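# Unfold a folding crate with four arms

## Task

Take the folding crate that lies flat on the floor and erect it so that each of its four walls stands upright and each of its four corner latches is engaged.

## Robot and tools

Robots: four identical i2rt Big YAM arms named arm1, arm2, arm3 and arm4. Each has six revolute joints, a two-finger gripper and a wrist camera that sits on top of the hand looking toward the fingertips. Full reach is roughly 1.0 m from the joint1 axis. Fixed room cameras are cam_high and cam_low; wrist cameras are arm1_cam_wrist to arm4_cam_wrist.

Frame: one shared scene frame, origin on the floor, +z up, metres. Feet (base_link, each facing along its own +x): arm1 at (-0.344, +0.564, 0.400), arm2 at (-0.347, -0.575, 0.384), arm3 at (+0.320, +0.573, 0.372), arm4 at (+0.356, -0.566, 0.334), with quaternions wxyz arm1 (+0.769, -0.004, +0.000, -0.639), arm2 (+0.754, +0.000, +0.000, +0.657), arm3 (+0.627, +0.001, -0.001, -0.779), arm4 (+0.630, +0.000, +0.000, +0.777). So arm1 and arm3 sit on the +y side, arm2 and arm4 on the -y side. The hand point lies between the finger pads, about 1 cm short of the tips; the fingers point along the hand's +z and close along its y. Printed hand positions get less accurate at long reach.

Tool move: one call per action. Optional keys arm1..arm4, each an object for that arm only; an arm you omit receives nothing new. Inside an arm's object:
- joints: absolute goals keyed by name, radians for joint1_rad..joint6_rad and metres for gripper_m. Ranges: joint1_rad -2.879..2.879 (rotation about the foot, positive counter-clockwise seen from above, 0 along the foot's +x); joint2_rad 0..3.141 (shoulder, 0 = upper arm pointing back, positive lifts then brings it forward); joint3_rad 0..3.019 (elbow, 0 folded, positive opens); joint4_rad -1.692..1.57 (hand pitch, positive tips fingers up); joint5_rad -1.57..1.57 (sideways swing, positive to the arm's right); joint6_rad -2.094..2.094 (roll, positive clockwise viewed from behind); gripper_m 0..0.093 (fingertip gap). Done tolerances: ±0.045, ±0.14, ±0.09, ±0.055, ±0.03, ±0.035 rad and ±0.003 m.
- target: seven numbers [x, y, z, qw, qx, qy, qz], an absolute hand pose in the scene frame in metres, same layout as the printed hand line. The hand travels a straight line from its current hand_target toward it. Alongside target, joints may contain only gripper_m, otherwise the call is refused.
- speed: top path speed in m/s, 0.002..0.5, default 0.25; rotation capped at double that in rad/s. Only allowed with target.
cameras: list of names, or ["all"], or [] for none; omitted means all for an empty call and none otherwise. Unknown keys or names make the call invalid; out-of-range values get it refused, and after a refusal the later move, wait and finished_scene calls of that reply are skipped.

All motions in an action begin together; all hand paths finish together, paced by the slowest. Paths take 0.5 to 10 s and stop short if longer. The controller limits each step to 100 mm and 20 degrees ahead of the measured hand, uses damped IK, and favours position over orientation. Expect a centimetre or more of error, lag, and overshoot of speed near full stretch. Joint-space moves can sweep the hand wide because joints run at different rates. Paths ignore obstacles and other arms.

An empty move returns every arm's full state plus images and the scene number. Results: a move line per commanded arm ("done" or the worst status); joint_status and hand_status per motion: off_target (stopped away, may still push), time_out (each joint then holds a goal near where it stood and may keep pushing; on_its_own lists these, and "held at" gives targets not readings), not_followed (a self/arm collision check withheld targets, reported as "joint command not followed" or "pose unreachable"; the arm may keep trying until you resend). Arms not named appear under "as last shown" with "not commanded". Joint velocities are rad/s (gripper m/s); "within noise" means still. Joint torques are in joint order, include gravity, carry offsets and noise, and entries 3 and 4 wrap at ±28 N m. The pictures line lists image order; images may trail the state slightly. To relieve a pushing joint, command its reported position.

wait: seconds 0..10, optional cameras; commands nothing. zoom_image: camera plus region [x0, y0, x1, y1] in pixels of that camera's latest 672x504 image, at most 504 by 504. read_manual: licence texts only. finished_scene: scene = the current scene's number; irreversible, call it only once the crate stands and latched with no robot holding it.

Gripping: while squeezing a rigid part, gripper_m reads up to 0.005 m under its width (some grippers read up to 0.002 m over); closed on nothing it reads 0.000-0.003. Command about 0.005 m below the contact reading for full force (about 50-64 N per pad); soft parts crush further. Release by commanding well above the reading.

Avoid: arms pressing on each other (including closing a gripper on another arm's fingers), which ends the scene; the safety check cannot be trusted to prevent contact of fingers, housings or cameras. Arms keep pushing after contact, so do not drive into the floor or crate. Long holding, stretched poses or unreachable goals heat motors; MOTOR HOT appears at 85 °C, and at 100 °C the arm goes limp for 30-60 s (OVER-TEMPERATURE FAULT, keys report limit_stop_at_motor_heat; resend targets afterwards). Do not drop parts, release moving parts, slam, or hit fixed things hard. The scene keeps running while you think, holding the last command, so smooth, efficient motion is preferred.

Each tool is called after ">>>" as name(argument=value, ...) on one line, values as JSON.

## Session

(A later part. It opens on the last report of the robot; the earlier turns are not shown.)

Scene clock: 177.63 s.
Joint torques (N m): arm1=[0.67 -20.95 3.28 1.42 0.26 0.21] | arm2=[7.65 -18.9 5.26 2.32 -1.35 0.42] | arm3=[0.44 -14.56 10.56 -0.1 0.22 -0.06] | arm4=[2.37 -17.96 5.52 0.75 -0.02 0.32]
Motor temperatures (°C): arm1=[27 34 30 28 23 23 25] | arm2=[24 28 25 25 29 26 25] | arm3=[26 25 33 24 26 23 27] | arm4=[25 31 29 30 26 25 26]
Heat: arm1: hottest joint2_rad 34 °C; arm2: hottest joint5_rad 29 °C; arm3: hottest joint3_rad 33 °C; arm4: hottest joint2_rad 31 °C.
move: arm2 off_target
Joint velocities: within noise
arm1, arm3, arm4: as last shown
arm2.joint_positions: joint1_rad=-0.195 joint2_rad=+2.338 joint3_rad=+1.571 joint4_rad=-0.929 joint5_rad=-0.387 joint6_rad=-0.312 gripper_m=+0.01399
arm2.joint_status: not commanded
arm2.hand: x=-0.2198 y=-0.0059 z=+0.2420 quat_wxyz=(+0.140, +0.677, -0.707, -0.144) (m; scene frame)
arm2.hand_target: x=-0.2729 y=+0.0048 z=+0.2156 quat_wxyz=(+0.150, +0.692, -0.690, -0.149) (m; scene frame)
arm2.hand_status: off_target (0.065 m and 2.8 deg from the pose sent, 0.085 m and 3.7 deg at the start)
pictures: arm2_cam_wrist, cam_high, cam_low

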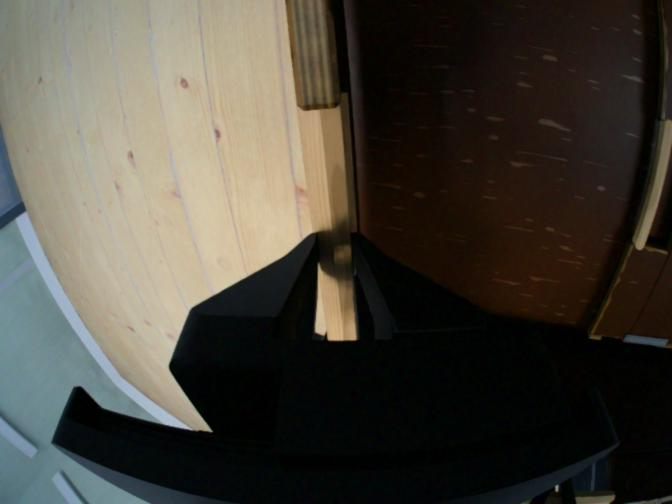

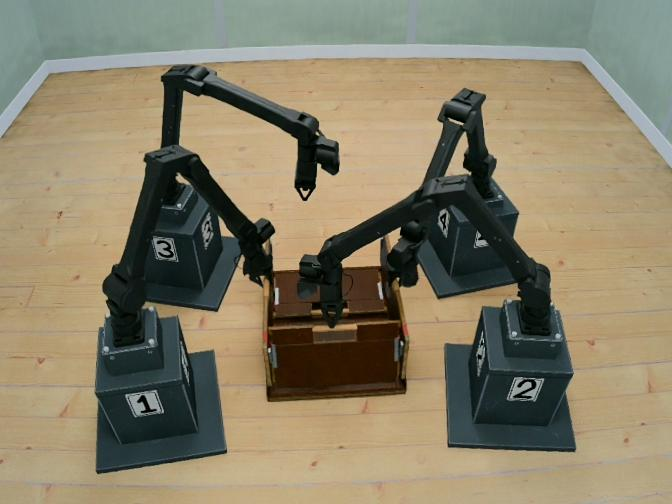

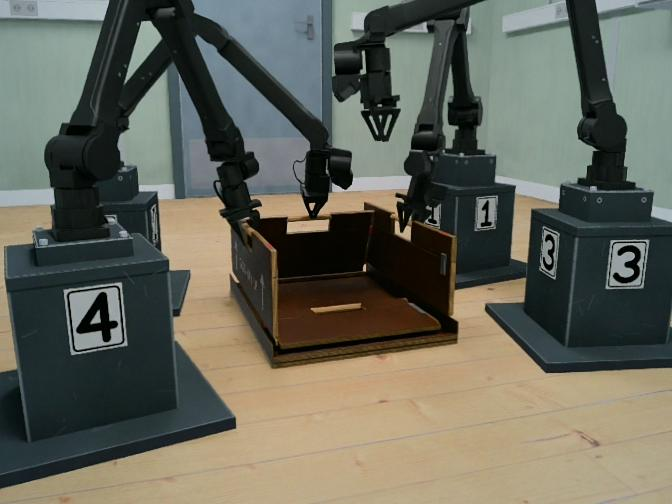

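>>> move(arm2={"target":[-0.32,0.01,0.215,0.15,0.69,-0.69,-0.15],"speed":0.08}, cameras=["arm2_cam_wrist","cam_low","cam_high"])

>>> zoom_image(camera="cam_high", region=[250, 250, 420, 410])

>>> zoom_image(camera="cam_low", region=[220, 190, 470, 370])

Scene clock: 184.63 s.
Joint torques (N m): arm1=[0.56 -20.54 3.04 1.36 0.23 0.23] | arm2=[4.25 -15.68 6.71 3.4 -0.47 0.17] | arm3=[0.21 -14.62 10.61 -0.02 0.2 -0.07] | arm4=[2.37 -17.96 5.5 0.75 -0.02 0.32]
Motor temperatures (°C): arm1=[27 34 30 28 23 23 25] | arm2=[24 28 25 25 29 26 25] | arm3=[26 25 34 24 26 23 27] | arm4=[25 31 29 30 26 25 26]
Heat: arm1: hottest joint2_rad 34 °C; arm2: hottest joint5_rad 29 °C; arm3: hottest joint3_rad 34 °C; arm4: hottest joint2_rad 31 °C.
move: arm2 off_target
Joint velocities: within noise
arm1.joint_positions: joint1_rad=+0.646 joint2_rad=+2.172 joint3_rad=+1.046 joint4_rad=-0.291 joint5_rad=+0.177 joint6_rad=-0.767 gripper_m=+0.03295
arm1.joint_status: not commanded
arm1.hand: x=-0.0014 y=+0.2075 z=+0.2170 quat_wxyz=(+0.008, +0.007, -0.993, +0.119) (m; scene frame)
arm1.hand_target: x=+0.0044 y=+0.2095 z=+0.2220 quat_wxyz=(+0.000, +0.005, -0.992, +0.125) (m; scene frame)
arm1.hand_status: not commanded
arm2.joint_positions: joint1_rad=-0.082 joint2_rad=+2.280 joint3_rad=+1.501 joint4_rad=-0.903 joint5_rad=-0.417 joint6_rad=-0.208 gripper_m=+0.00888
arm2.joint_status: not commanded
arm2.on_its_own: gripper_m moved -0.00511 toward your old target +0.00000
arm2.hand: x=-0.2926 y=-0.0074 z=+0.2579 quat_wxyz=(+0.157, +0.679, -0.702, -0.144) (m; scene frame)
arm2.hand_target: x=-0.3190 y=+0.0050 z=+0.2187 quat_wxyz=(+0.150, +0.691, -0.691, -0.149) (m; scene frame)
arm2.hand_status: off_target (0.054 m and 2.1 deg from the pose sent, 0.105 m and 2.8 deg at the start)
arm3, arm4: as last shown
pictures: arm2_cam_wrist, cam_high, cam_low

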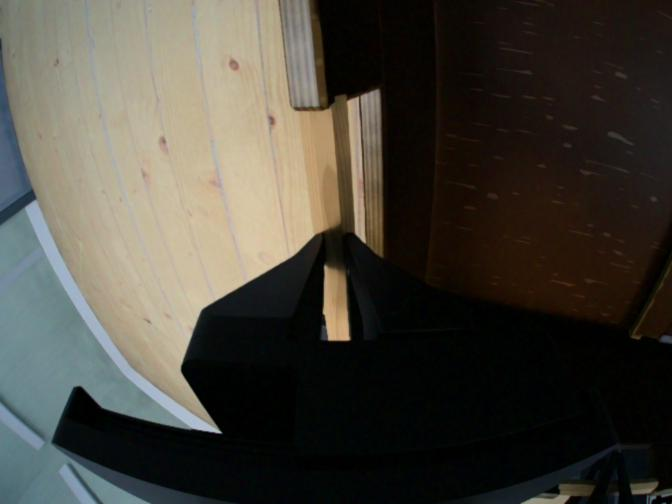

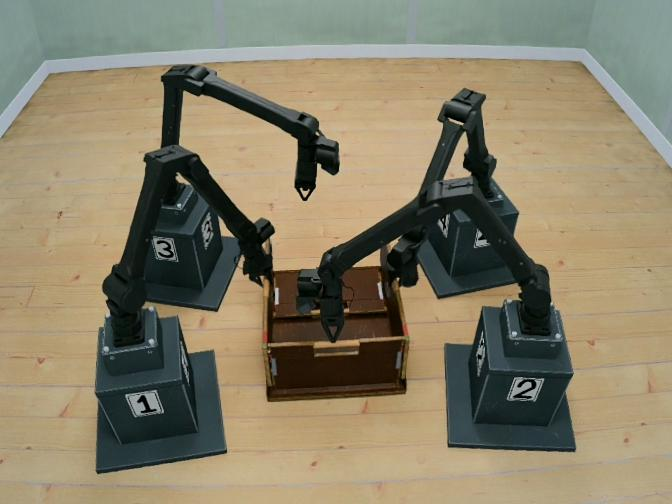

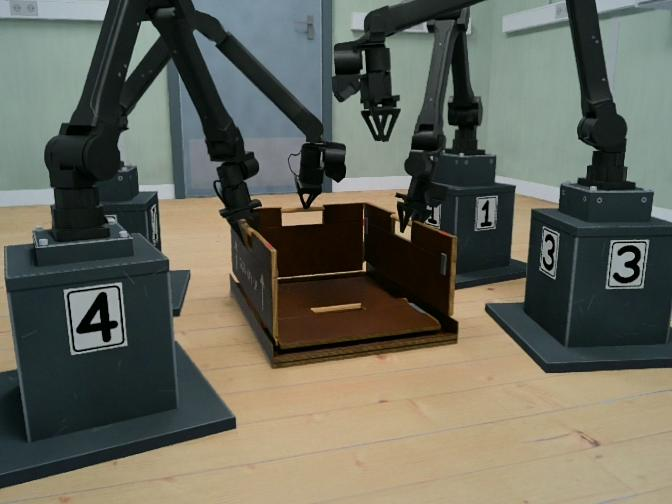

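Scaled by 2.965 from the camera's 672x504 image, which has a finer 960x720 frame.

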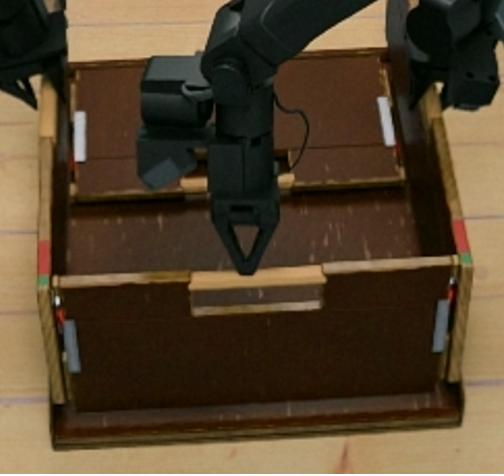

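Scaled by 2.016 from the camera's 672x504 image, which has a finer 960x720 frame.

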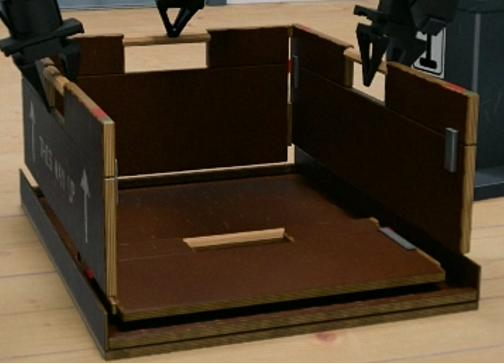

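>>> move(cameras=["arm1_cam_wrist","arm3_cam_wrist","arm4_cam_wrist"])

>>> zoom_image(camera="arm1_cam_wrist", region=[360, 150, 640, 400])

>>> zoom_image(camera="arm4_cam_wrist", region=[360, 0, 640, 250])

Scene clock: 186.53 s.
Joint torques (N m): arm1=[0.5 -20.72 3.43 1.31 0.21 0.19] | arm2=[4.31 -15.62 6.71 3.41 -0.47 0.18] | arm3=[-0.03 -14.51 10.52 -0.13 0.22 -0.04] | arm4=[2.37 -17.96 5.5 0.75 -0.02 0.32]
Motor temperatures (°C): arm1=[27 34 30 27 23 23 25] | arm2=[24 28 25 25 29 26 25] | arm3=[26 25 34 24 26 23 27] | arm4=[25 31 29 30 26 25 26]
Heat: arm1: hottest joint2_rad 34 °C; arm2: hottest joint5_rad 29 °C; arm3: hottest joint3_rad 34 °C; arm4: hottest joint2_rad 31 °C.
Joint velocities: within noise
arm1.joint_positions: joint1_rad=+0.646 joint2_rad=+2.172 joint3_rad=+1.046 joint4_rad=-0.291 joint5_rad=+0.177 joint6_rad=-0.767 gripper_m=+0.03295
arm1.joint_status: not commanded
arm1.hand: x=-0.0014 y=+0.2075 z=+0.2170 quat_wxyz=(+0.008, +0.007, -0.993, +0.119) (m; scene frame)
arm1.hand_target: x=+0.0044 y=+0.2095 z=+0.2220 quat_wxyz=(+0.000, +0.005, -0.992, +0.125) (m; scene frame)
arm1.hand_status: not commanded
arm2.joint_positions: joint1_rad=-0.082 joint2_rad=+2.280 joint3_rad=+1.501 joint4_rad=-0.903 joint5_rad=-0.417 joint6_rad=-0.208 gripper_m=+0.00882
arm2.joint_status: not commanded
arm2.hand: x=-0.2926 y=-0.0074 z=+0.2579 quat_wxyz=(+0.157, +0.679, -0.702, -0.144) (m; scene frame)
arm2.hand_target: x=-0.3190 y=+0.0050 z=+0.2187 quat_wxyz=(+0.150, +0.691, -0.691, -0.149) (m; scene frame)
arm2.hand_status: off_target (0.054 m and 2.1 deg from the pose sent, 0.105 m and 2.8 deg at the start)
arm3.joint_positions: joint1_rad=-0.112 joint2_rad=+1.803 joint3_rad=+1.498 joint4_rad=-1.290 joint5_rad=+0.002 joint6_rad=-0.298 gripper_m=+0.05012
arm3.joint_status: not commanded
arm3.hand: x=+0.1478 y=+0.0686 z=+0.4917 quat_wxyz=(+0.005, -0.717, -0.697, -0.011) (m; scene frame)
arm3.hand_target: x=+0.1486 y=+0.0525 z=+0.4974 quat_wxyz=(+0.003, -0.710, -0.705, -0.004) (m; scene frame)
arm3.hand_status: not commanded
arm4.joint_positions: joint1_rad=+0.677 joint2_rad=+2.052 joint3_rad=+1.119 joint4_rad=-0.489 joint5_rad=+0.194 joint6_rad=-0.717 gripper_m=+0.03293
arm4.joint_status: not commanded
arm4.hand: x=-0.0259 y=-0.2097 z=+0.2206 quat_wxyz=(-0.122, +0.993, +0.008, +0.005) (m; scene frame)
arm4.hand_target: x=-0.0275 y=-0.2138 z=+0.2213 quat_wxyz=(-0.124, +0.992, +0.002, +0.001) (m; scene frame)
arm4.hand_status: not commanded
pictures: arm1_cam_wrist, arm3_cam_wrist, arm4_cam_wrist

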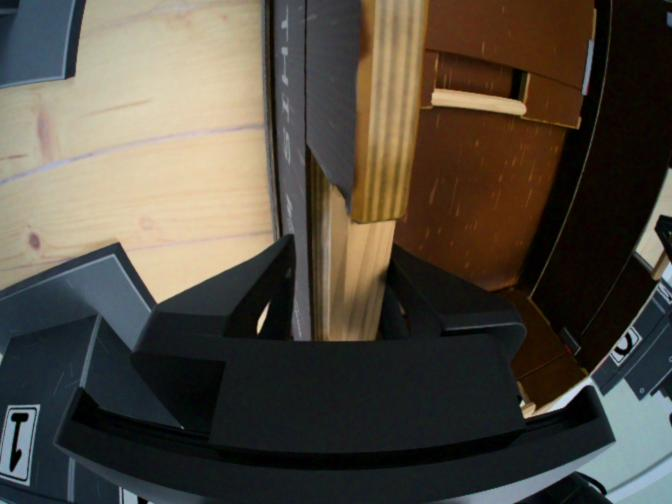

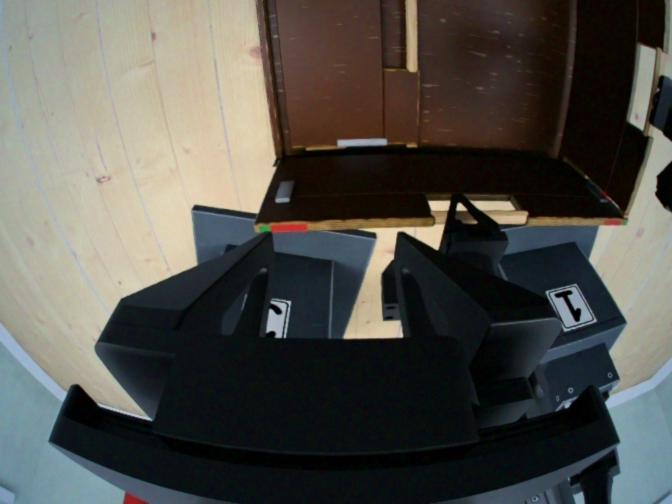

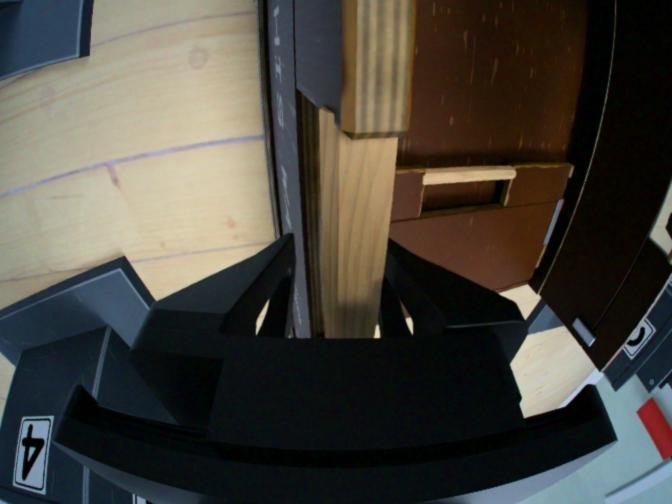

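Scaled by 1.800 from the camera's 672x504 image, which has a finer 960x720 frame.

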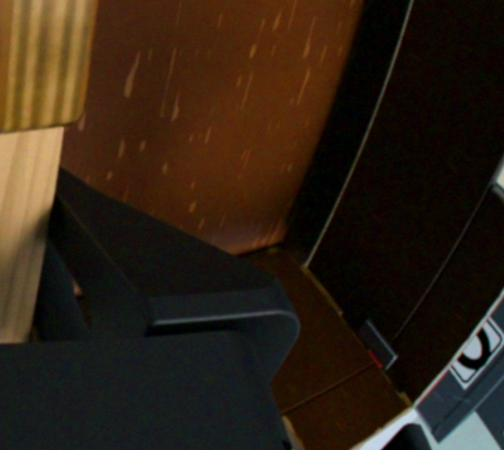

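Scaled by 1.800 from the camera's 672x504 image, which has a finer 960x720 frame.

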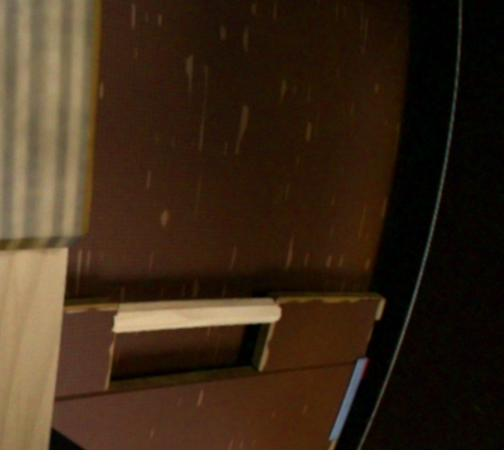

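>>> move(arm2={"target":[-0.35,0.01,0.205,0.15,0.69,-0.69,-0.15],"speed":0.06}, cameras=["arm2_cam_wrist","cam_low","cam_high"])

>>> zoom_image(camera="cam_high", region=[250, 250, 420, 410])

>>> zoom_image(camera="cam_low", region=[220, 190, 470, 370])

Scene clock: 190.20 s.
Joint torques (N m): arm1=[1.08 -20.54 3.26 1.37 0.21 0.21] | arm2=[8.35 -14.62 6.01 3.86 -0.71 0.33] | arm3=[0.21 -14.74 10.7 -0.27 0.19 -0.02] | arm4=[2.37 -17.96 5.52 0.75 -0.02 0.32]
Motor temperatures (°C): arm1=[27 34 30 27 23 23 25] | arm2=[24 28 25 25 28 26 26] | arm3=[26 25 34 24 26 23 27] | arm4=[25 31 29 30 26 25 26]
Heat: arm1: hottest joint2_rad 34 °C; arm2: hottest joint2_rad 28 °C; arm3: hottest joint3_rad 34 °C; arm4: hottest joint2_rad 31 °C.
move: arm2 off_target
Joint velocities: within noise
arm1, arm3, arm4: as last shown
arm2.joint_positions: joint1_rad=-0.080 joint2_rad=+2.268 joint3_rad=+1.476 joint4_rad=-0.864 joint5_rad=-0.415 joint6_rad=-0.173 gripper_m=+0.00882
arm2.joint_status: not commanded
arm2.hand: x=-0.2933 y=-0.0076 z=+0.2575 quat_wxyz=(+0.149, +0.670, -0.712, -0.148) (m; scene frame)
arm2.hand_target: x=-0.3475 y=+0.0002 z=+0.2113 quat_wxyz=(+0.151, +0.691, -0.691, -0.150) (m; scene frame)
arm2.hand_status: off_target (0.079 m and 3.4 deg from the pose sent, 0.080 m and 2.1 deg at the start)
pictures: arm2_cam_wrist, cam_high, cam_low

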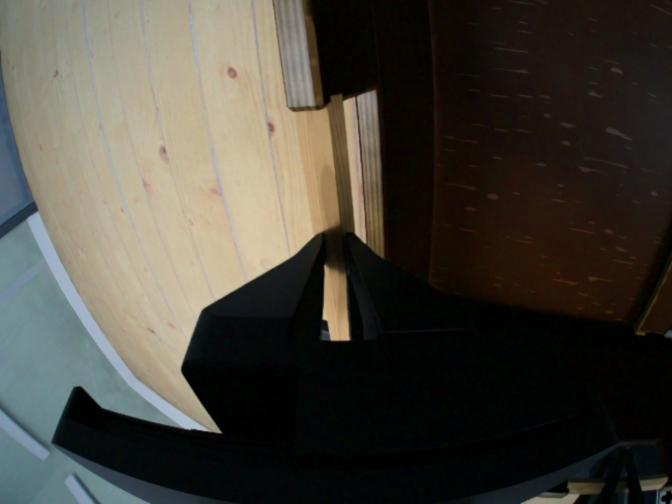

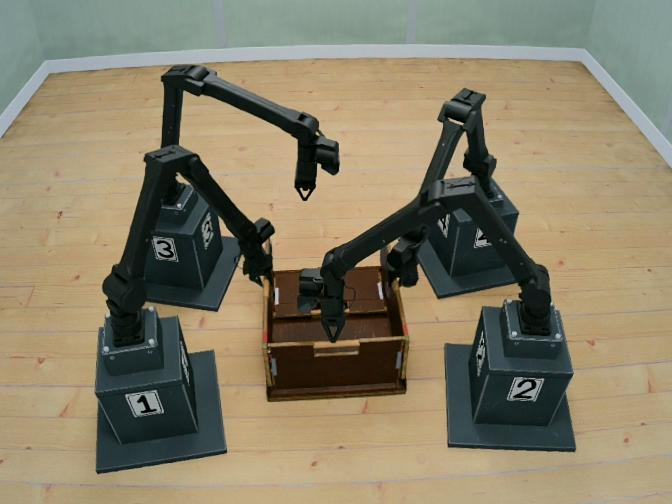

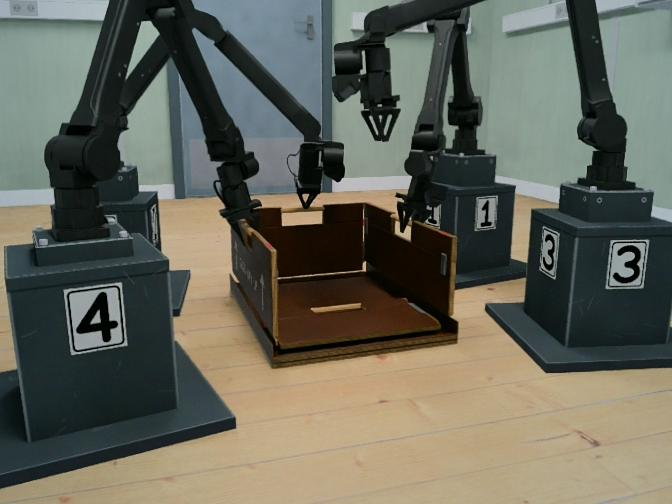

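Scaled by 2.965 from the camera's 672x504 image, which has a finer 960x720 frame.

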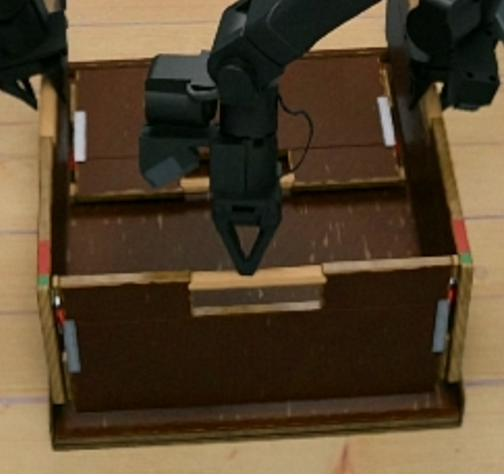

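Scaled by 2.016 from the camera's 672x504 image, which has a finer 960x720 frame.

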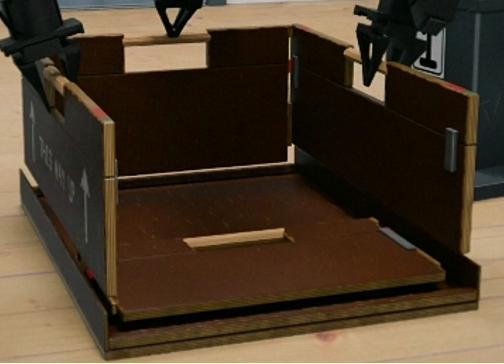

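>>> move(arm2={"target":[-0.29,0.005,0.258,0.13,0.694,-0.694,-0.13],"speed":0.1,"joints":{"gripper_m":0.04}})

>>> move(arm2={"target":[-0.292,0.005,0.235,0.087,0.7,-0.7,-0.087],"speed":0.1,"joints":{"gripper_m":0.04}}, cameras=["arm2_cam_wrist","cam_low","cam_high"])

Scene clock: 196.90 s.
Joint torques (N m): arm1=[0.5 -20.25 3.25 1.4 0.21 0.2] | arm2=[0.15 -24.94 7.28 -0.24 -0.14 -0.15] | arm3=[0.62 -14.45 10.62 -0.12 0.24 -0.07] | arm4=[2.32 -17.9 5.52 0.73 -0.02 0.32]
Motor temperatures (°C): arm1=[27 34 30 27 23 23 25] | arm2=[24 28 25 25 28 26 26] | arm3=[26 26 34 24 26 23 27] | arm4=[25 31 28 30 26 25 26]
Heat: arm1: hottest joint2_rad 34 °C; arm2: hottest joint2_rad 28 °C; arm3: hottest joint3_rad 34 °C; arm4: hottest joint2_rad 31 °C.
move: arm2 off_target
Joint velocities: within noise
arm1, arm3, arm4: as last shown
arm2.joint_positions: joint1_rad=-0.062 joint2_rad=+2.318 joint3_rad=+1.486 joint4_rad=-0.878 joint5_rad=-0.366 joint6_rad=-0.199 gripper_m=+0.03989
arm2.joint_status: all done
arm2.hand: x=-0.2984 y=-0.0207 z=+0.2296 quat_wxyz=(+0.157, +0.685, -0.702, -0.113) (m; scene frame)
arm2.hand_target: x=-0.2912 y=+0.0034 z=+0.2571 quat_wxyz=(+0.132, +0.692, -0.698, -0.129) (m; scene frame)
arm2.hand_status: off_target (0.039 m and 4.0 deg from the pose sent, 0.013 m and 4.6 deg at the start)
pictures: none

Scene clock: 198.13 s.
Joint torques (N m): arm1=[0.85 -21.36 3.18 1.37 0.25 0.2] | arm2=[0.44 -23.59 5.96 0.58 -0.06 0.09] | arm3=[0.56 -14.97 10.59 -0.14 0.21 -0.04] | arm4=[2.32 -17.96 5.5 0.73 -0.02 0.32]
Motor temperatures (°C): arm1=[27 34 30 27 23 23 25] | arm2=[24 28 25 25 28 26 26] | arm3=[26 26 34 24 26 23 27] | arm4=[25 31 28 30 26 25 26]
Heat: arm1: hottest joint2_rad 34 °C; arm2: hottest joint2_rad 28 °C; arm3: hottest joint3_rad 34 °C; arm4: hottest joint2_rad 31 °C.
move: arm2 off_target
Joint velocities: within noise
arm1, arm3, arm4: as last shown
arm2.joint_positions: joint1_rad=-0.026 joint2_rad=+2.318 joint3_rad=+1.486 joint4_rad=-0.823 joint5_rad=-0.248 joint6_rad=-0.179 gripper_m=+0.03989
arm2.joint_status: all done
arm2.hand: x=-0.2967 y=-0.0102 z=+0.2220 quat_wxyz=(+0.105, +0.703, -0.699, -0.076) (m; scene frame)
arm2.hand_target: x=-0.2960 y=+0.0050 z=+0.2348 quat_wxyz=(+0.087, +0.704, -0.700, -0.087) (m; scene frame)
arm2.hand_status: off_target (0.021 m and 2.4 deg from the pose sent, 0.027 m and 8.8 deg at the start)
pictures: arm2_cam_wrist, cam_high, cam_low

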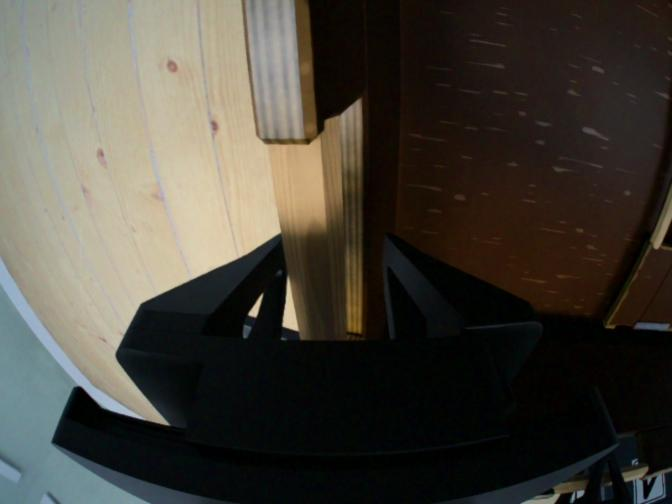

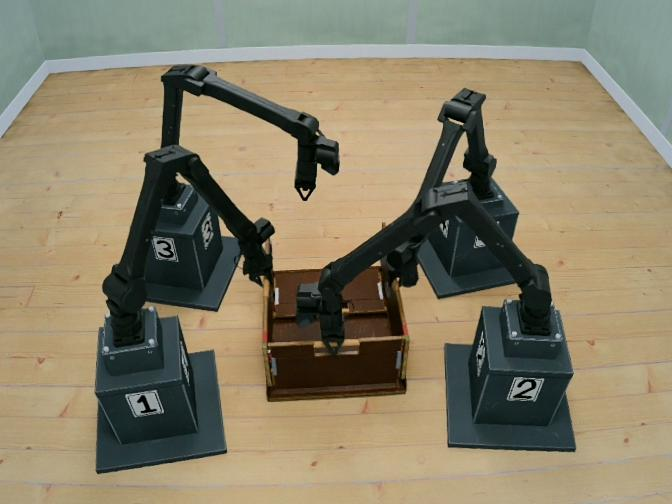

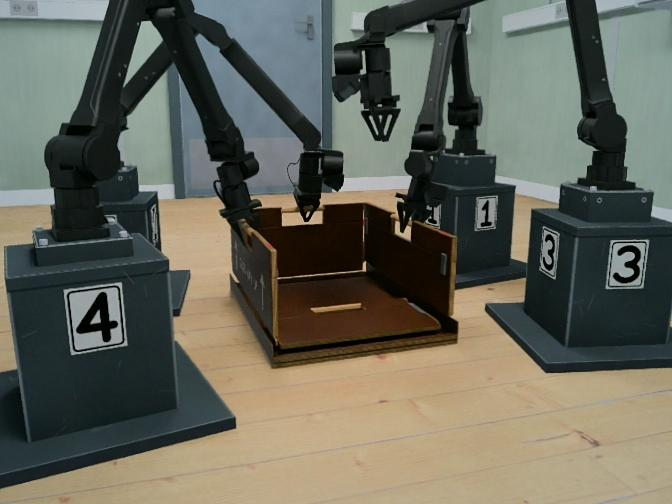

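>>> move(arm2={"target":[-0.262,0.005,0.235,0.087,0.7,-0.7,-0.087],"speed":0.05}, cameras=["arm2_cam_wrist","cam_high"])

>>> zoom_image(camera="cam_high", region=[250, 250, 420, 410])

Scene clock: 200.47 s.
Joint torques (N m): arm1=[0.73 -20.72 3.25 1.37 0.22 0.23] | arm2=[-3.37 -22.65 7.53 -0.25 0.12 -0.13] | arm3=[0.85 -14.39 10.74 -0.16 0.22 -0.07] | arm4=[2.37 -17.96 5.52 0.75 -0.02 0.32]
Motor temperatures (°C): arm1=[27 34 30 27 23 23 25] | arm2=[24 29 26 25 28 26 25] | arm3=[26 26 34 24 26 23 27] | arm4=[25 31 28 30 26 25 26]
Heat: arm1: hottest joint2_rad 34 °C; arm2: hottest joint2_rad 29 °C; arm3: hottest joint3_rad 34 °C; arm4: hottest joint2_rad 31 °C.
move: arm2 off_target
Joint velocities: within noise
arm1, arm3, arm4: as last shown
arm2.joint_positions: joint1_rad=-0.040 joint2_rad=+2.318 joint3_rad=+1.487 joint4_rad=-0.826 joint5_rad=-0.257 joint6_rad=-0.214 gripper_m=+0.03990
arm2.joint_status: not commanded
arm2.hand: x=-0.2904 y=-0.0106 z=+0.2228 quat_wxyz=(+0.106, +0.710, -0.691, -0.082) (m; scene frame)
arm2.hand_target: x=-0.2645 y=+0.0045 z=+0.2354 quat_wxyz=(+0.089, +0.702, -0.701, -0.090) (m; scene frame)
arm2.hand_status: off_target (0.035 m and 2.7 deg from the pose sent, 0.040 m and 2.4 deg at the start)
pictures: arm2_cam_wrist, cam_high

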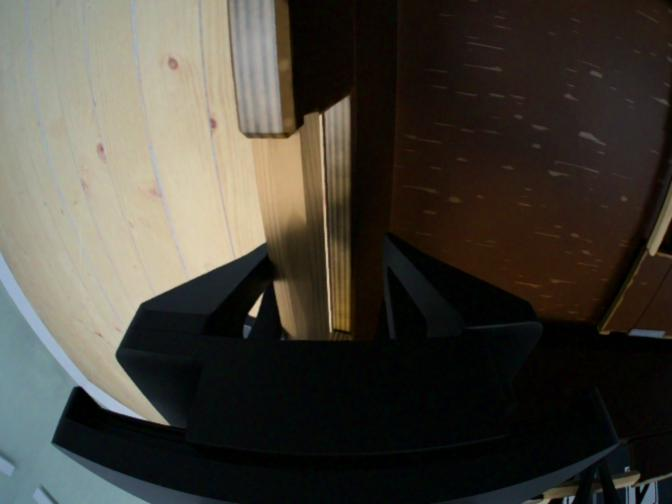

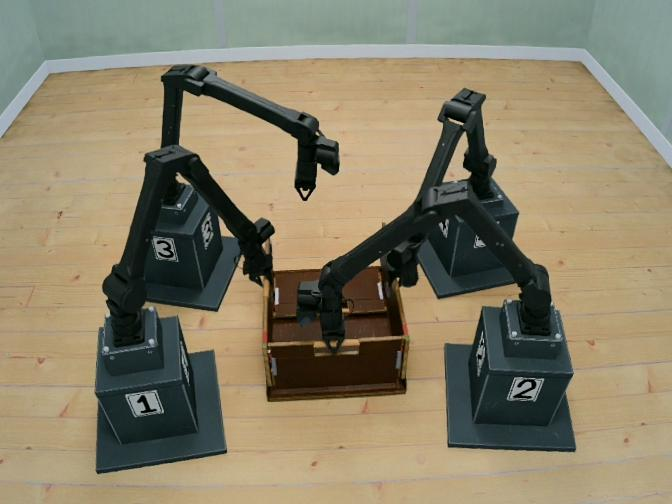

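Scaled by 2.965 from the camera's 672x504 image, which has a finer 960x720 frame.

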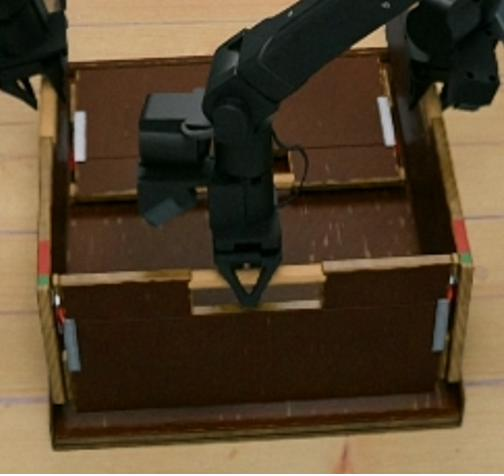

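>>> move(arm2={"target":[-0.29,0.003,0.40,0.087,0.7,-0.7,-0.087],"speed":0.2})

>>> move(arm2={"target":[-0.30,-0.15,0.5,0,0.707,-0.707,0],"speed":0.25}, arm3={"target":[0.017,-0.045,0.2,0,0.7071,0.7071,0],"speed":0.25,"joints":{"gripper_m":0.05}}, cameras=["arm3_cam_wrist","cam_high","cam_low"])

Scene clock: 206.10 s.
Joint torques (N m): arm1=[0.44 -20.13 3.3 1.61 0.23 0.25] | arm2=[0.32 -23.06 8.83 -0.17 -0.04 0.03] | arm3=[0.73 -14.8 10.51 -0.25 0.22 -0.01] | arm4=[2.37 -17.96 5.52 0.75 -0.02 0.32]
Motor temperatures (°C): arm1=[27 34 30 27 23 23 25] | arm2=[24 29 26 25 28 26 25] | arm3=[26 26 34 24 26 23 27] | arm4=[25 31 28 30 26 25 26]
Heat: arm1: hottest joint2_rad 34 °C; arm2: hottest joint2_rad 29 °C; arm3: hottest joint3_rad 34 °C; arm4: hottest joint2_rad 31 °C.
move: arm2 off_target
Joint velocities: within noise
arm1, arm3, arm4: as last shown
arm2.joint_positions: joint1_rad=-0.040 joint2_rad=+2.064 joint3_rad=+1.510 joint4_rad=-1.113 joint5_rad=-0.240 joint6_rad=-0.183 gripper_m=+0.03990
arm2.joint_status: not commanded
arm2.hand: x=-0.2882 y=-0.0141 z=+0.3736 quat_wxyz=(+0.107, +0.700, -0.703, -0.071) (m; scene frame)
arm2.hand_target: x=-0.2883 y=+0.0037 z=+0.3991 quat_wxyz=(+0.085, +0.702, -0.702, -0.085) (m; scene frame)
arm2.hand_status: off_target (0.031 m and 2.9 deg from the pose sent, 0.178 m and 2.7 deg at the start)
pictures: none

Scene clock: 208.47 s.
Joint torques (N m): arm1=[0.79 -20.89 3.22 1.28 0.2 0.22] | arm2=[0.56 -15.5 6.95 -0.03 0.11 0.07] | arm3=[-0.67 -20.31 8.98 -0.13 0.02 -0.03] | arm4=[2.37 -17.96 5.49 0.75 -0.02 0.32]
Motor temperatures (°C): arm1=[27 34 30 27 23 23 25] | arm2=[24 29 26 25 28 26 25] | arm3=[26 26 34 24 26 23 27] | arm4=[25 31 28 30 26 25 26]
Heat: arm1: hottest joint2_rad 34 °C; arm2: hottest joint2_rad 29 °C; arm3: hottest joint3_rad 34 °C; arm4: hottest joint2_rad 31 °C.
move: arm2 done; arm3 off_target
Joint velocities: within noise
arm1, arm4: as last shown
arm2.joint_positions: joint1_rad=+0.018 joint2_rad=+1.553 joint3_rad=+1.134 joint4_rad=-1.165 joint5_rad=-0.004 joint6_rad=-0.128 gripper_m=+0.03990
arm2.joint_status: not commanded
arm2.hand: x=-0.2964 y=-0.1493 z=+0.4914 quat_wxyz=(+0.006, +0.711, -0.703, +0.003) (m; scene frame)
arm2.hand_target: x=-0.2989 y=-0.1490 z=+0.5007 quat_wxyz=(-0.001, +0.710, -0.704, -0.001) (m; scene frame)
arm2.hand_status: done (0.009 m and 0.9 deg from the pose sent, 0.186 m and 14.7 deg at the start)
arm3.joint_positions: joint1_rad=-0.233 joint2_rad=+2.496 joint3_rad=+1.883 joint4_rad=-0.954 joint5_rad=+0.002 joint6_rad=-0.445 gripper_m=+0.05012
arm3.joint_status: all done
arm3.hand: x=+0.0259 y=-0.0375 z=+0.2067 quat_wxyz=(-0.001, -0.708, -0.706, +0.001) (m; scene frame)
arm3.hand_target: x=+0.0179 y=-0.0415 z=+0.1989 quat_wxyz=(-0.001, -0.708, -0.707, +0.000) (m; scene frame)
arm3.hand_status: off_target (0.013 m and 0.2 deg from the pose sent, 0.339 m and 2.2 deg at the start)
pictures: arm3_cam_wrist, cam_high, cam_low

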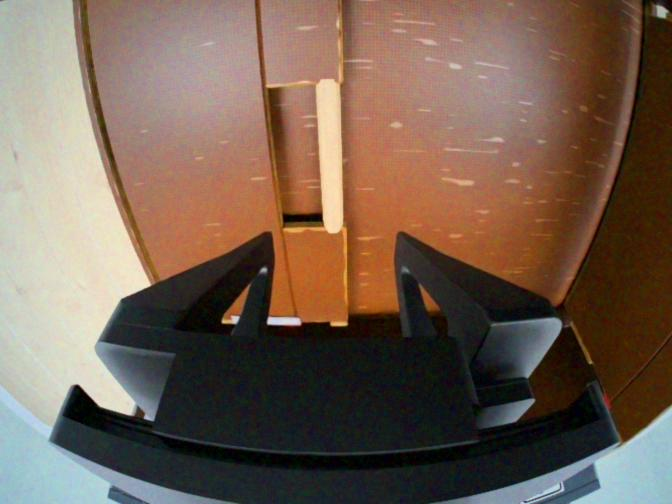

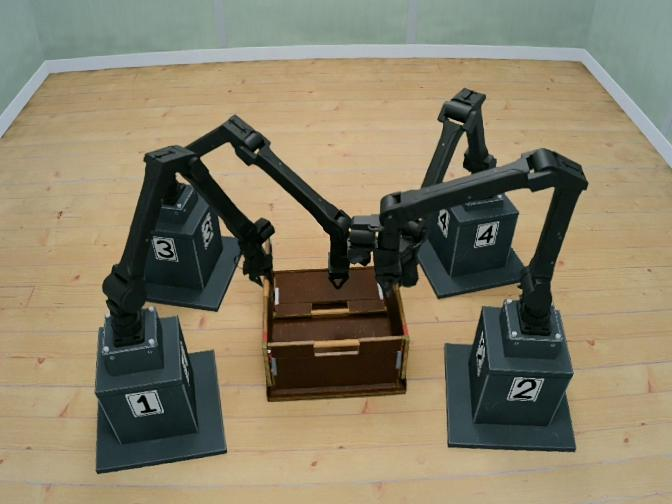

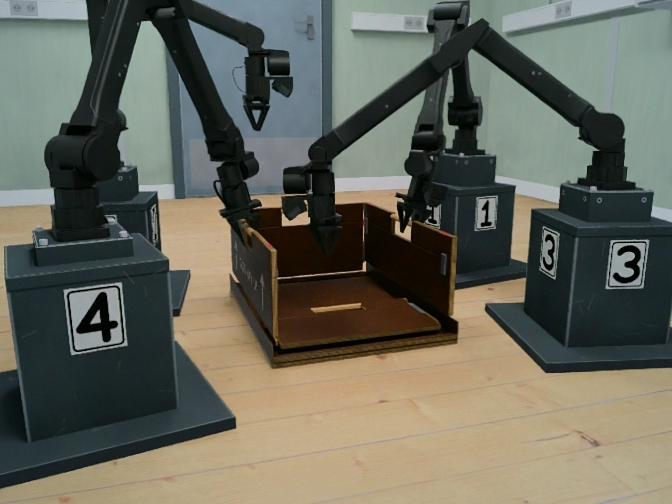

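>>> move(arm3={"target":[0.018,-0.03,0.055,0,0.7071,0.7071,0],"speed":0.15,"joints":{"gripper_m":0.05}}, cameras=["arm3_cam_wrist"])

Scene clock: 211.87 s.
Joint torques (N m): arm1=[1.08 -20.48 3.19 1.35 0.18 0.19] | arm2=[0.56 -15.44 6.97 -0.03 0.11 0.07] | arm3=[-1.79 -19.55 7.82 0.79 0.16 0] | arm4=[2.37 -17.96 5.5 0.73 -0.02 0.32]
Motor temperatures (°C): arm1=[27 34 30 27 23 23 25] | arm2=[24 29 26 25 28 26 25] | arm3=[26 26 35 24 26 23 27] | arm4=[25 31 28 30 26 25 26]
Heat: arm1: hottest joint2_rad 34 °C; arm2: hottest joint2_rad 29 °C; arm3: hottest joint3_rad 35 °C; arm4: hottest joint2_rad 31 °C.
move: arm3 off_target
Joint velocities: within noise
arm1, arm2, arm4: as last shown
arm3.joint_positions: joint1_rad=-0.236 joint2_rad=+2.745 joint3_rad=+1.967 joint4_rad=-0.802 joint5_rad=+0.002 joint6_rad=-0.455 gripper_m=+0.05012
arm3.joint_status: all done
arm3.hand: x=+0.0293 y=-0.0266 z=+0.0688 quat_wxyz=(+0.001, -0.706, -0.708, -0.005) (m; scene frame)
arm3.hand_target: x=+0.0193 y=-0.0286 z=+0.0563 quat_wxyz=(+0.000, -0.707, -0.707, +0.000) (m; scene frame)
arm3.hand_status: off_target (0.018 m and 0.6 deg from the pose sent, 0.152 m and 0.2 deg at the start)
pictures: arm3_cam_wrist

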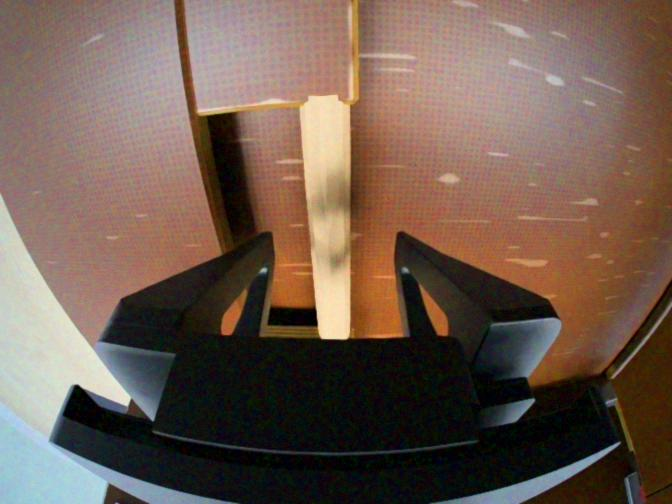

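>>> move(arm3={"target":[0.018,-0.03,0.039,0,0.7071,0.7071,0],"speed":0.1,"joints":{"gripper_m":0.05}})

>>> move(arm3={"joints":{"gripper_m":0.0}}, cameras=["arm3_cam_wrist"])

Scene clock: 214.47 s.
Joint torques (N m): arm1=[0.85 -20.95 3.22 1.4 0.23 0.2] | arm2=[0.56 -15.5 6.97 -0.03 0.11 0.07] | arm3=[-1.79 -19.9 7.75 0.54 0.11 -0.05] | arm4=[2.37 -17.96 5.5 0.75 -0.02 0.32]
Motor temperatures (°C): arm1=[27 34 30 27 23 23 25] | arm2=[24 29 26 25 28 26 25] | arm3=[26 27 35 24 26 23 27] | arm4=[25 31 28 30 26 25 26]
Heat: arm1: hottest joint2_rad 34 °C; arm2: hottest joint2_rad 29 °C; arm3: hottest joint3_rad 35 °C; arm4: hottest joint2_rad 31 °C.
move: arm3 off_target
Joint velocities: within noise
arm1.joint_positions: joint1_rad=+0.646 joint2_rad=+2.172 joint3_rad=+1.046 joint4_rad=-0.291 joint5_rad=+0.177 joint6_rad=-0.767 gripper_m=+0.03295
arm1.joint_status: not commanded
arm1.hand: x=-0.0014 y=+0.2075 z=+0.2170 quat_wxyz=(+0.008, +0.007, -0.993, +0.119) (m; scene frame)
arm1.hand_target: x=+0.0044 y=+0.2095 z=+0.2220 quat_wxyz=(+0.000, +0.005, -0.992, +0.125) (m; scene frame)
arm1.hand_status: not commanded
arm2: as last shown
arm3.joint_positions: joint1_rad=-0.236 joint2_rad=+2.782 joint3_rad=+2.000 joint4_rad=-0.796 joint5_rad=+0.002 joint6_rad=-0.455 gripper_m=+0.05012
arm3.joint_status: all done
arm3.hand: x=+0.0284 y=-0.0284 z=+0.0537 quat_wxyz=(+0.001, -0.706, -0.708, -0.004) (m; scene frame)
arm3.hand_target: x=+0.0185 y=-0.0291 z=+0.0396 quat_wxyz=(+0.000, -0.707, -0.707, +0.001) (m; scene frame)
arm3.hand_status: off_target (0.018 m and 0.5 deg from the pose sent, 0.032 m and 0.6 deg at the start)
arm4.joint_positions: joint1_rad=+0.677 joint2_rad=+2.052 joint3_rad=+1.119 joint4_rad=-0.489 joint5_rad=+0.194 joint6_rad=-0.717 gripper_m=+0.03293
arm4.joint_status: not commanded
arm4.hand: x=-0.0259 y=-0.2097 z=+0.2206 quat_wxyz=(-0.122, +0.993, +0.008, +0.005) (m; scene frame)
arm4.hand_target: x=-0.0275 y=-0.2138 z=+0.2213 quat_wxyz=(-0.124, +0.992, +0.002, +0.001) (m; scene frame)
arm4.hand_status: not commanded
pictures: none

Scene clock: 215.23 s.
Joint torques (N m): arm1=[0.56 -20.84 3.21 1.29 0.21 0.2] | arm2=[0.5 -15.44 6.95 -0.02 0.11 0.07] | arm3=[-1.44 -19.78 7.84 0.79 0.26 0.01] | arm4=[2.37 -17.96 5.5 0.75 -0.02 0.32]
Motor temperatures (°C): arm1=[27 34 30 27 23 23 25] | arm2=[24 29 26 25 28 26 25] | arm3=[26 27 35 24 26 23 27] | arm4=[25 31 28 30 26 25 26]
Heat: arm1: hottest joint2_rad 34 °C; arm2: hottest joint2_rad 29 °C; arm3: hottest joint3_rad 35 °C; arm4: hottest joint2_rad 31 °C.
move: arm3 off_target
Joint velocities: within noise
arm1, arm2, arm4: as last shown
arm3.joint_positions: joint1_rad=-0.235 joint2_rad=+2.782 joint3_rad=+2.000 joint4_rad=-0.797 joint5_rad=-0.009 joint6_rad=-0.467 gripper_m=+0.01573
arm3.joint_status: gripper_m off_target (ended at +0.01576, target +0.00000)
arm3.hand: x=+0.0312 y=-0.0293 z=+0.0537 quat_wxyz=(-0.004, -0.701, -0.713, -0.007) (m; scene frame)
arm3.hand_target: x=+0.0207 y=-0.0303 z=+0.0396 quat_wxyz=(-0.004, -0.704, -0.710, +0.000) (m; scene frame)
arm3.hand_status: not commanded
pictures: arm3_cam_wrist

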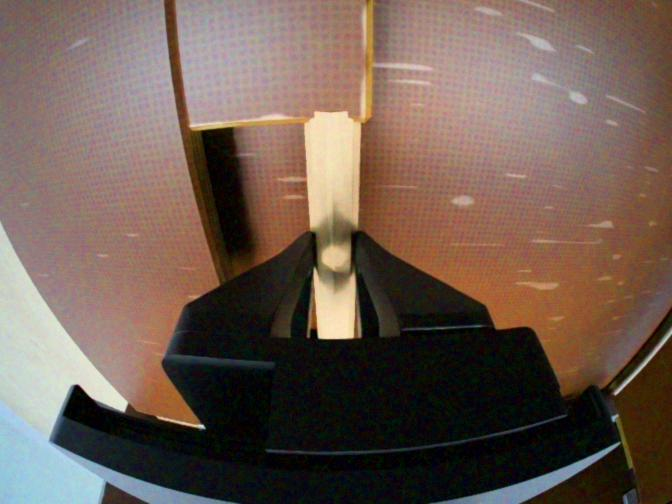

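>>> move(arm3={"target":[0.031,-0.03,0.10,0.123,0.696,0.696,0.123],"speed":0.12})

>>> move(arm3={"target":[0.047,-0.03,0.155,0.183,0.683,0.683,0.183],"speed":0.12})

>>> move(arm3={"target":[0.08,-0.03,0.2,0.207,0.676,0.676,0.207],"speed":0.12}, cameras=["arm3_cam_wrist","cam_low"])

Scene clock: 219.20 s.
Joint torques (N m): arm1=[1.67 -21.01 3.12 1.48 0.23 0.21] | arm2=[0.56 -15.44 6.98 -0.02 0.11 0.07] | arm3=[-1.26 -22.65 8.64 -1.98 -1.12 0.04] | arm4=[2.37 -17.9 5.5 0.75 -0.02 0.32]
Motor temperatures (°C): arm1=[27 34 30 27 23 23 25] | arm2=[24 28 26 25 28 26 25] | arm3=[26 27 35 24 26 23 27] | arm4=[25 31 28 30 26 25 26]
Heat: arm1: hottest joint2_rad 34 °C; arm2: hottest joint2_rad 28 °C; arm3: hottest joint3_rad 35 °C; arm4: hottest joint2_rad 31 °C.
move: arm3 off_target
Joint velocities: within noise
arm1, arm2, arm4: as last shown
arm3.joint_positions: joint1_rad=-0.302 joint2_rad=+2.792 joint3_rad=+2.128 joint4_rad=-1.057 joint5_rad=-0.264 joint6_rad=-0.553 gripper_m=+0.01497
arm3.joint_status: not commanded
arm3.hand: x=+0.0308 y=-0.0271 z=+0.0922 quat_wxyz=(-0.110, -0.694, -0.704, -0.105) (m; scene frame)
arm3.hand_target: x=+0.0277 y=-0.0307 z=+0.0992 quat_wxyz=(-0.121, -0.697, -0.697, -0.116) (m; scene frame)
arm3.hand_status: off_target (0.008 m and 2.7 deg from the pose sent, 0.046 m and 19.2 deg at the start)
pictures: none

Scene clock: 220.77 s.
Joint torques (N m): arm1=[0.56 -20.89 3.28 1.37 0.2 0.18] | arm2=[0.56 -15.44 6.95 -0.02 0.11 0.07] | arm3=[0.15 -23.71 7.19 -0.84 -0.33 -0.08] | arm4=[2.32 -17.96 5.5 0.75 -0.02 0.32]
Motor temperatures (°C): arm1=[27 34 30 27 23 23 25] | arm2=[24 28 26 25 28 26 25] | arm3=[26 28 35 24 26 23 27] | arm4=[25 32 28 30 26 25 26]
Heat: arm1: hottest joint2_rad 34 °C; arm2: hottest joint2_rad 28 °C; arm3: hottest joint3_rad 35 °C; arm4: hottest joint2_rad 32 °C.
move: arm3 off_target
Joint velocities: within noise
arm1, arm2, arm4: as last shown
arm3.joint_positions: joint1_rad=-0.322 joint2_rad=+2.773 joint3_rad=+2.188 joint4_rad=-1.291 joint5_rad=-0.440 joint6_rad=-0.585 gripper_m=+0.00050
arm3.joint_status: not commanded
arm3.on_its_own: gripper_m moved -0.01447 to your old target +0.00000
arm3.hand: x=+0.0522 y=-0.0214 z=+0.1430 quat_wxyz=(-0.178, -0.689, -0.675, -0.193) (m; scene frame)
arm3.hand_target: x=+0.0532 y=-0.0330 z=+0.1551 quat_wxyz=(-0.182, -0.683, -0.683, -0.185) (m; scene frame)
arm3.hand_status: off_target (0.016 m and 1.8 deg from the pose sent, 0.065 m and 12.5 deg at the start)
pictures: none

Scene clock: 222.07 s.
Joint torques (N m): arm1=[0.73 -20.78 3.14 1.47 0.22 0.19] | arm2=[0.56 -15.5 6.97 -0.03 0.11 0.07] | arm3=[0.32 -23.47 4.81 -0.91 -0.37 -0.07] | arm4=[2.37 -17.96 5.52 0.75 -0.02 0.32]
Motor temperatures (°C): arm1=[27 34 30 27 23 23 25] | arm2=[24 28 26 25 28 26 25] | arm3=[26 28 34 24 26 23 27] | arm4=[25 32 28 30 26 25 26]
Heat: arm1: hottest joint2_rad 34 °C; arm2: hottest joint2_rad 28 °C; arm3: hottest joint3_rad 34 °C; arm4: hottest joint2_rad 32 °C.
move: arm3 off_target
Joint velocities: within noise
arm1, arm2, arm4: as last shown
arm3.joint_positions: joint1_rad=-0.305 joint2_rad=+2.671 joint3_rad=+2.128 joint4_rad=-1.325 joint5_rad=-0.503 joint6_rad=-0.585 gripper_m=+0.00050
arm3.joint_status: not commanded
arm3.hand: x=+0.0694 y=-0.0327 z=+0.1985 quat_wxyz=(-0.207, -0.682, -0.673, -0.197) (m; scene frame)
arm3.hand_target: x=+0.0791 y=-0.0300 z=+0.1994 quat_wxyz=(-0.206, -0.676, -0.676, -0.207) (m; scene frame)
arm3.hand_status: off_target (0.011 m and 1.3 deg from the pose sent, 0.064 m and 3.9 deg at the start)
pictures: arm3_cam_wrist, cam_low

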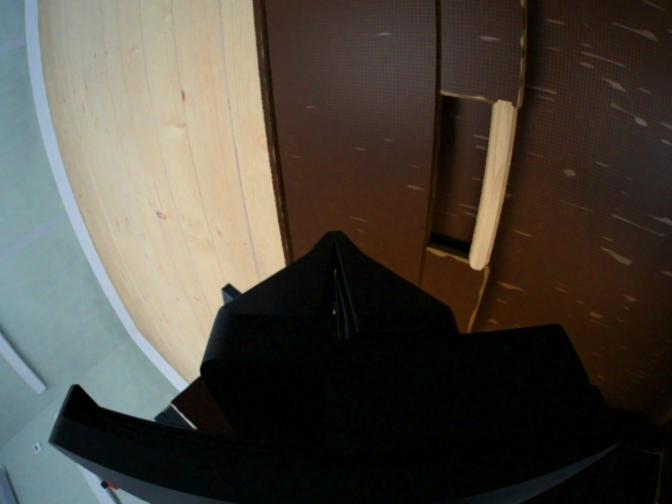

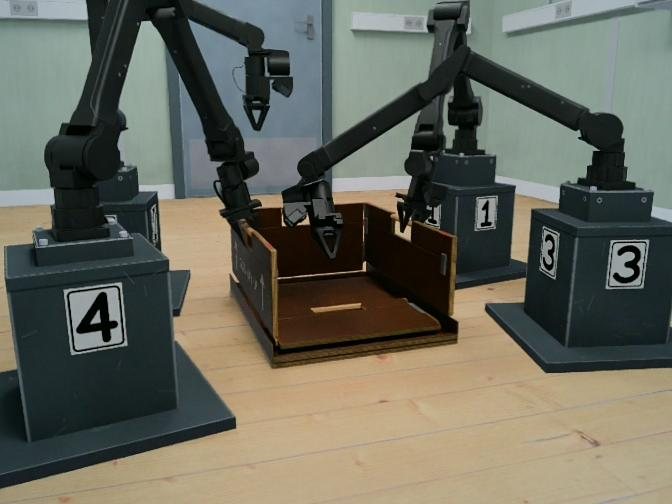

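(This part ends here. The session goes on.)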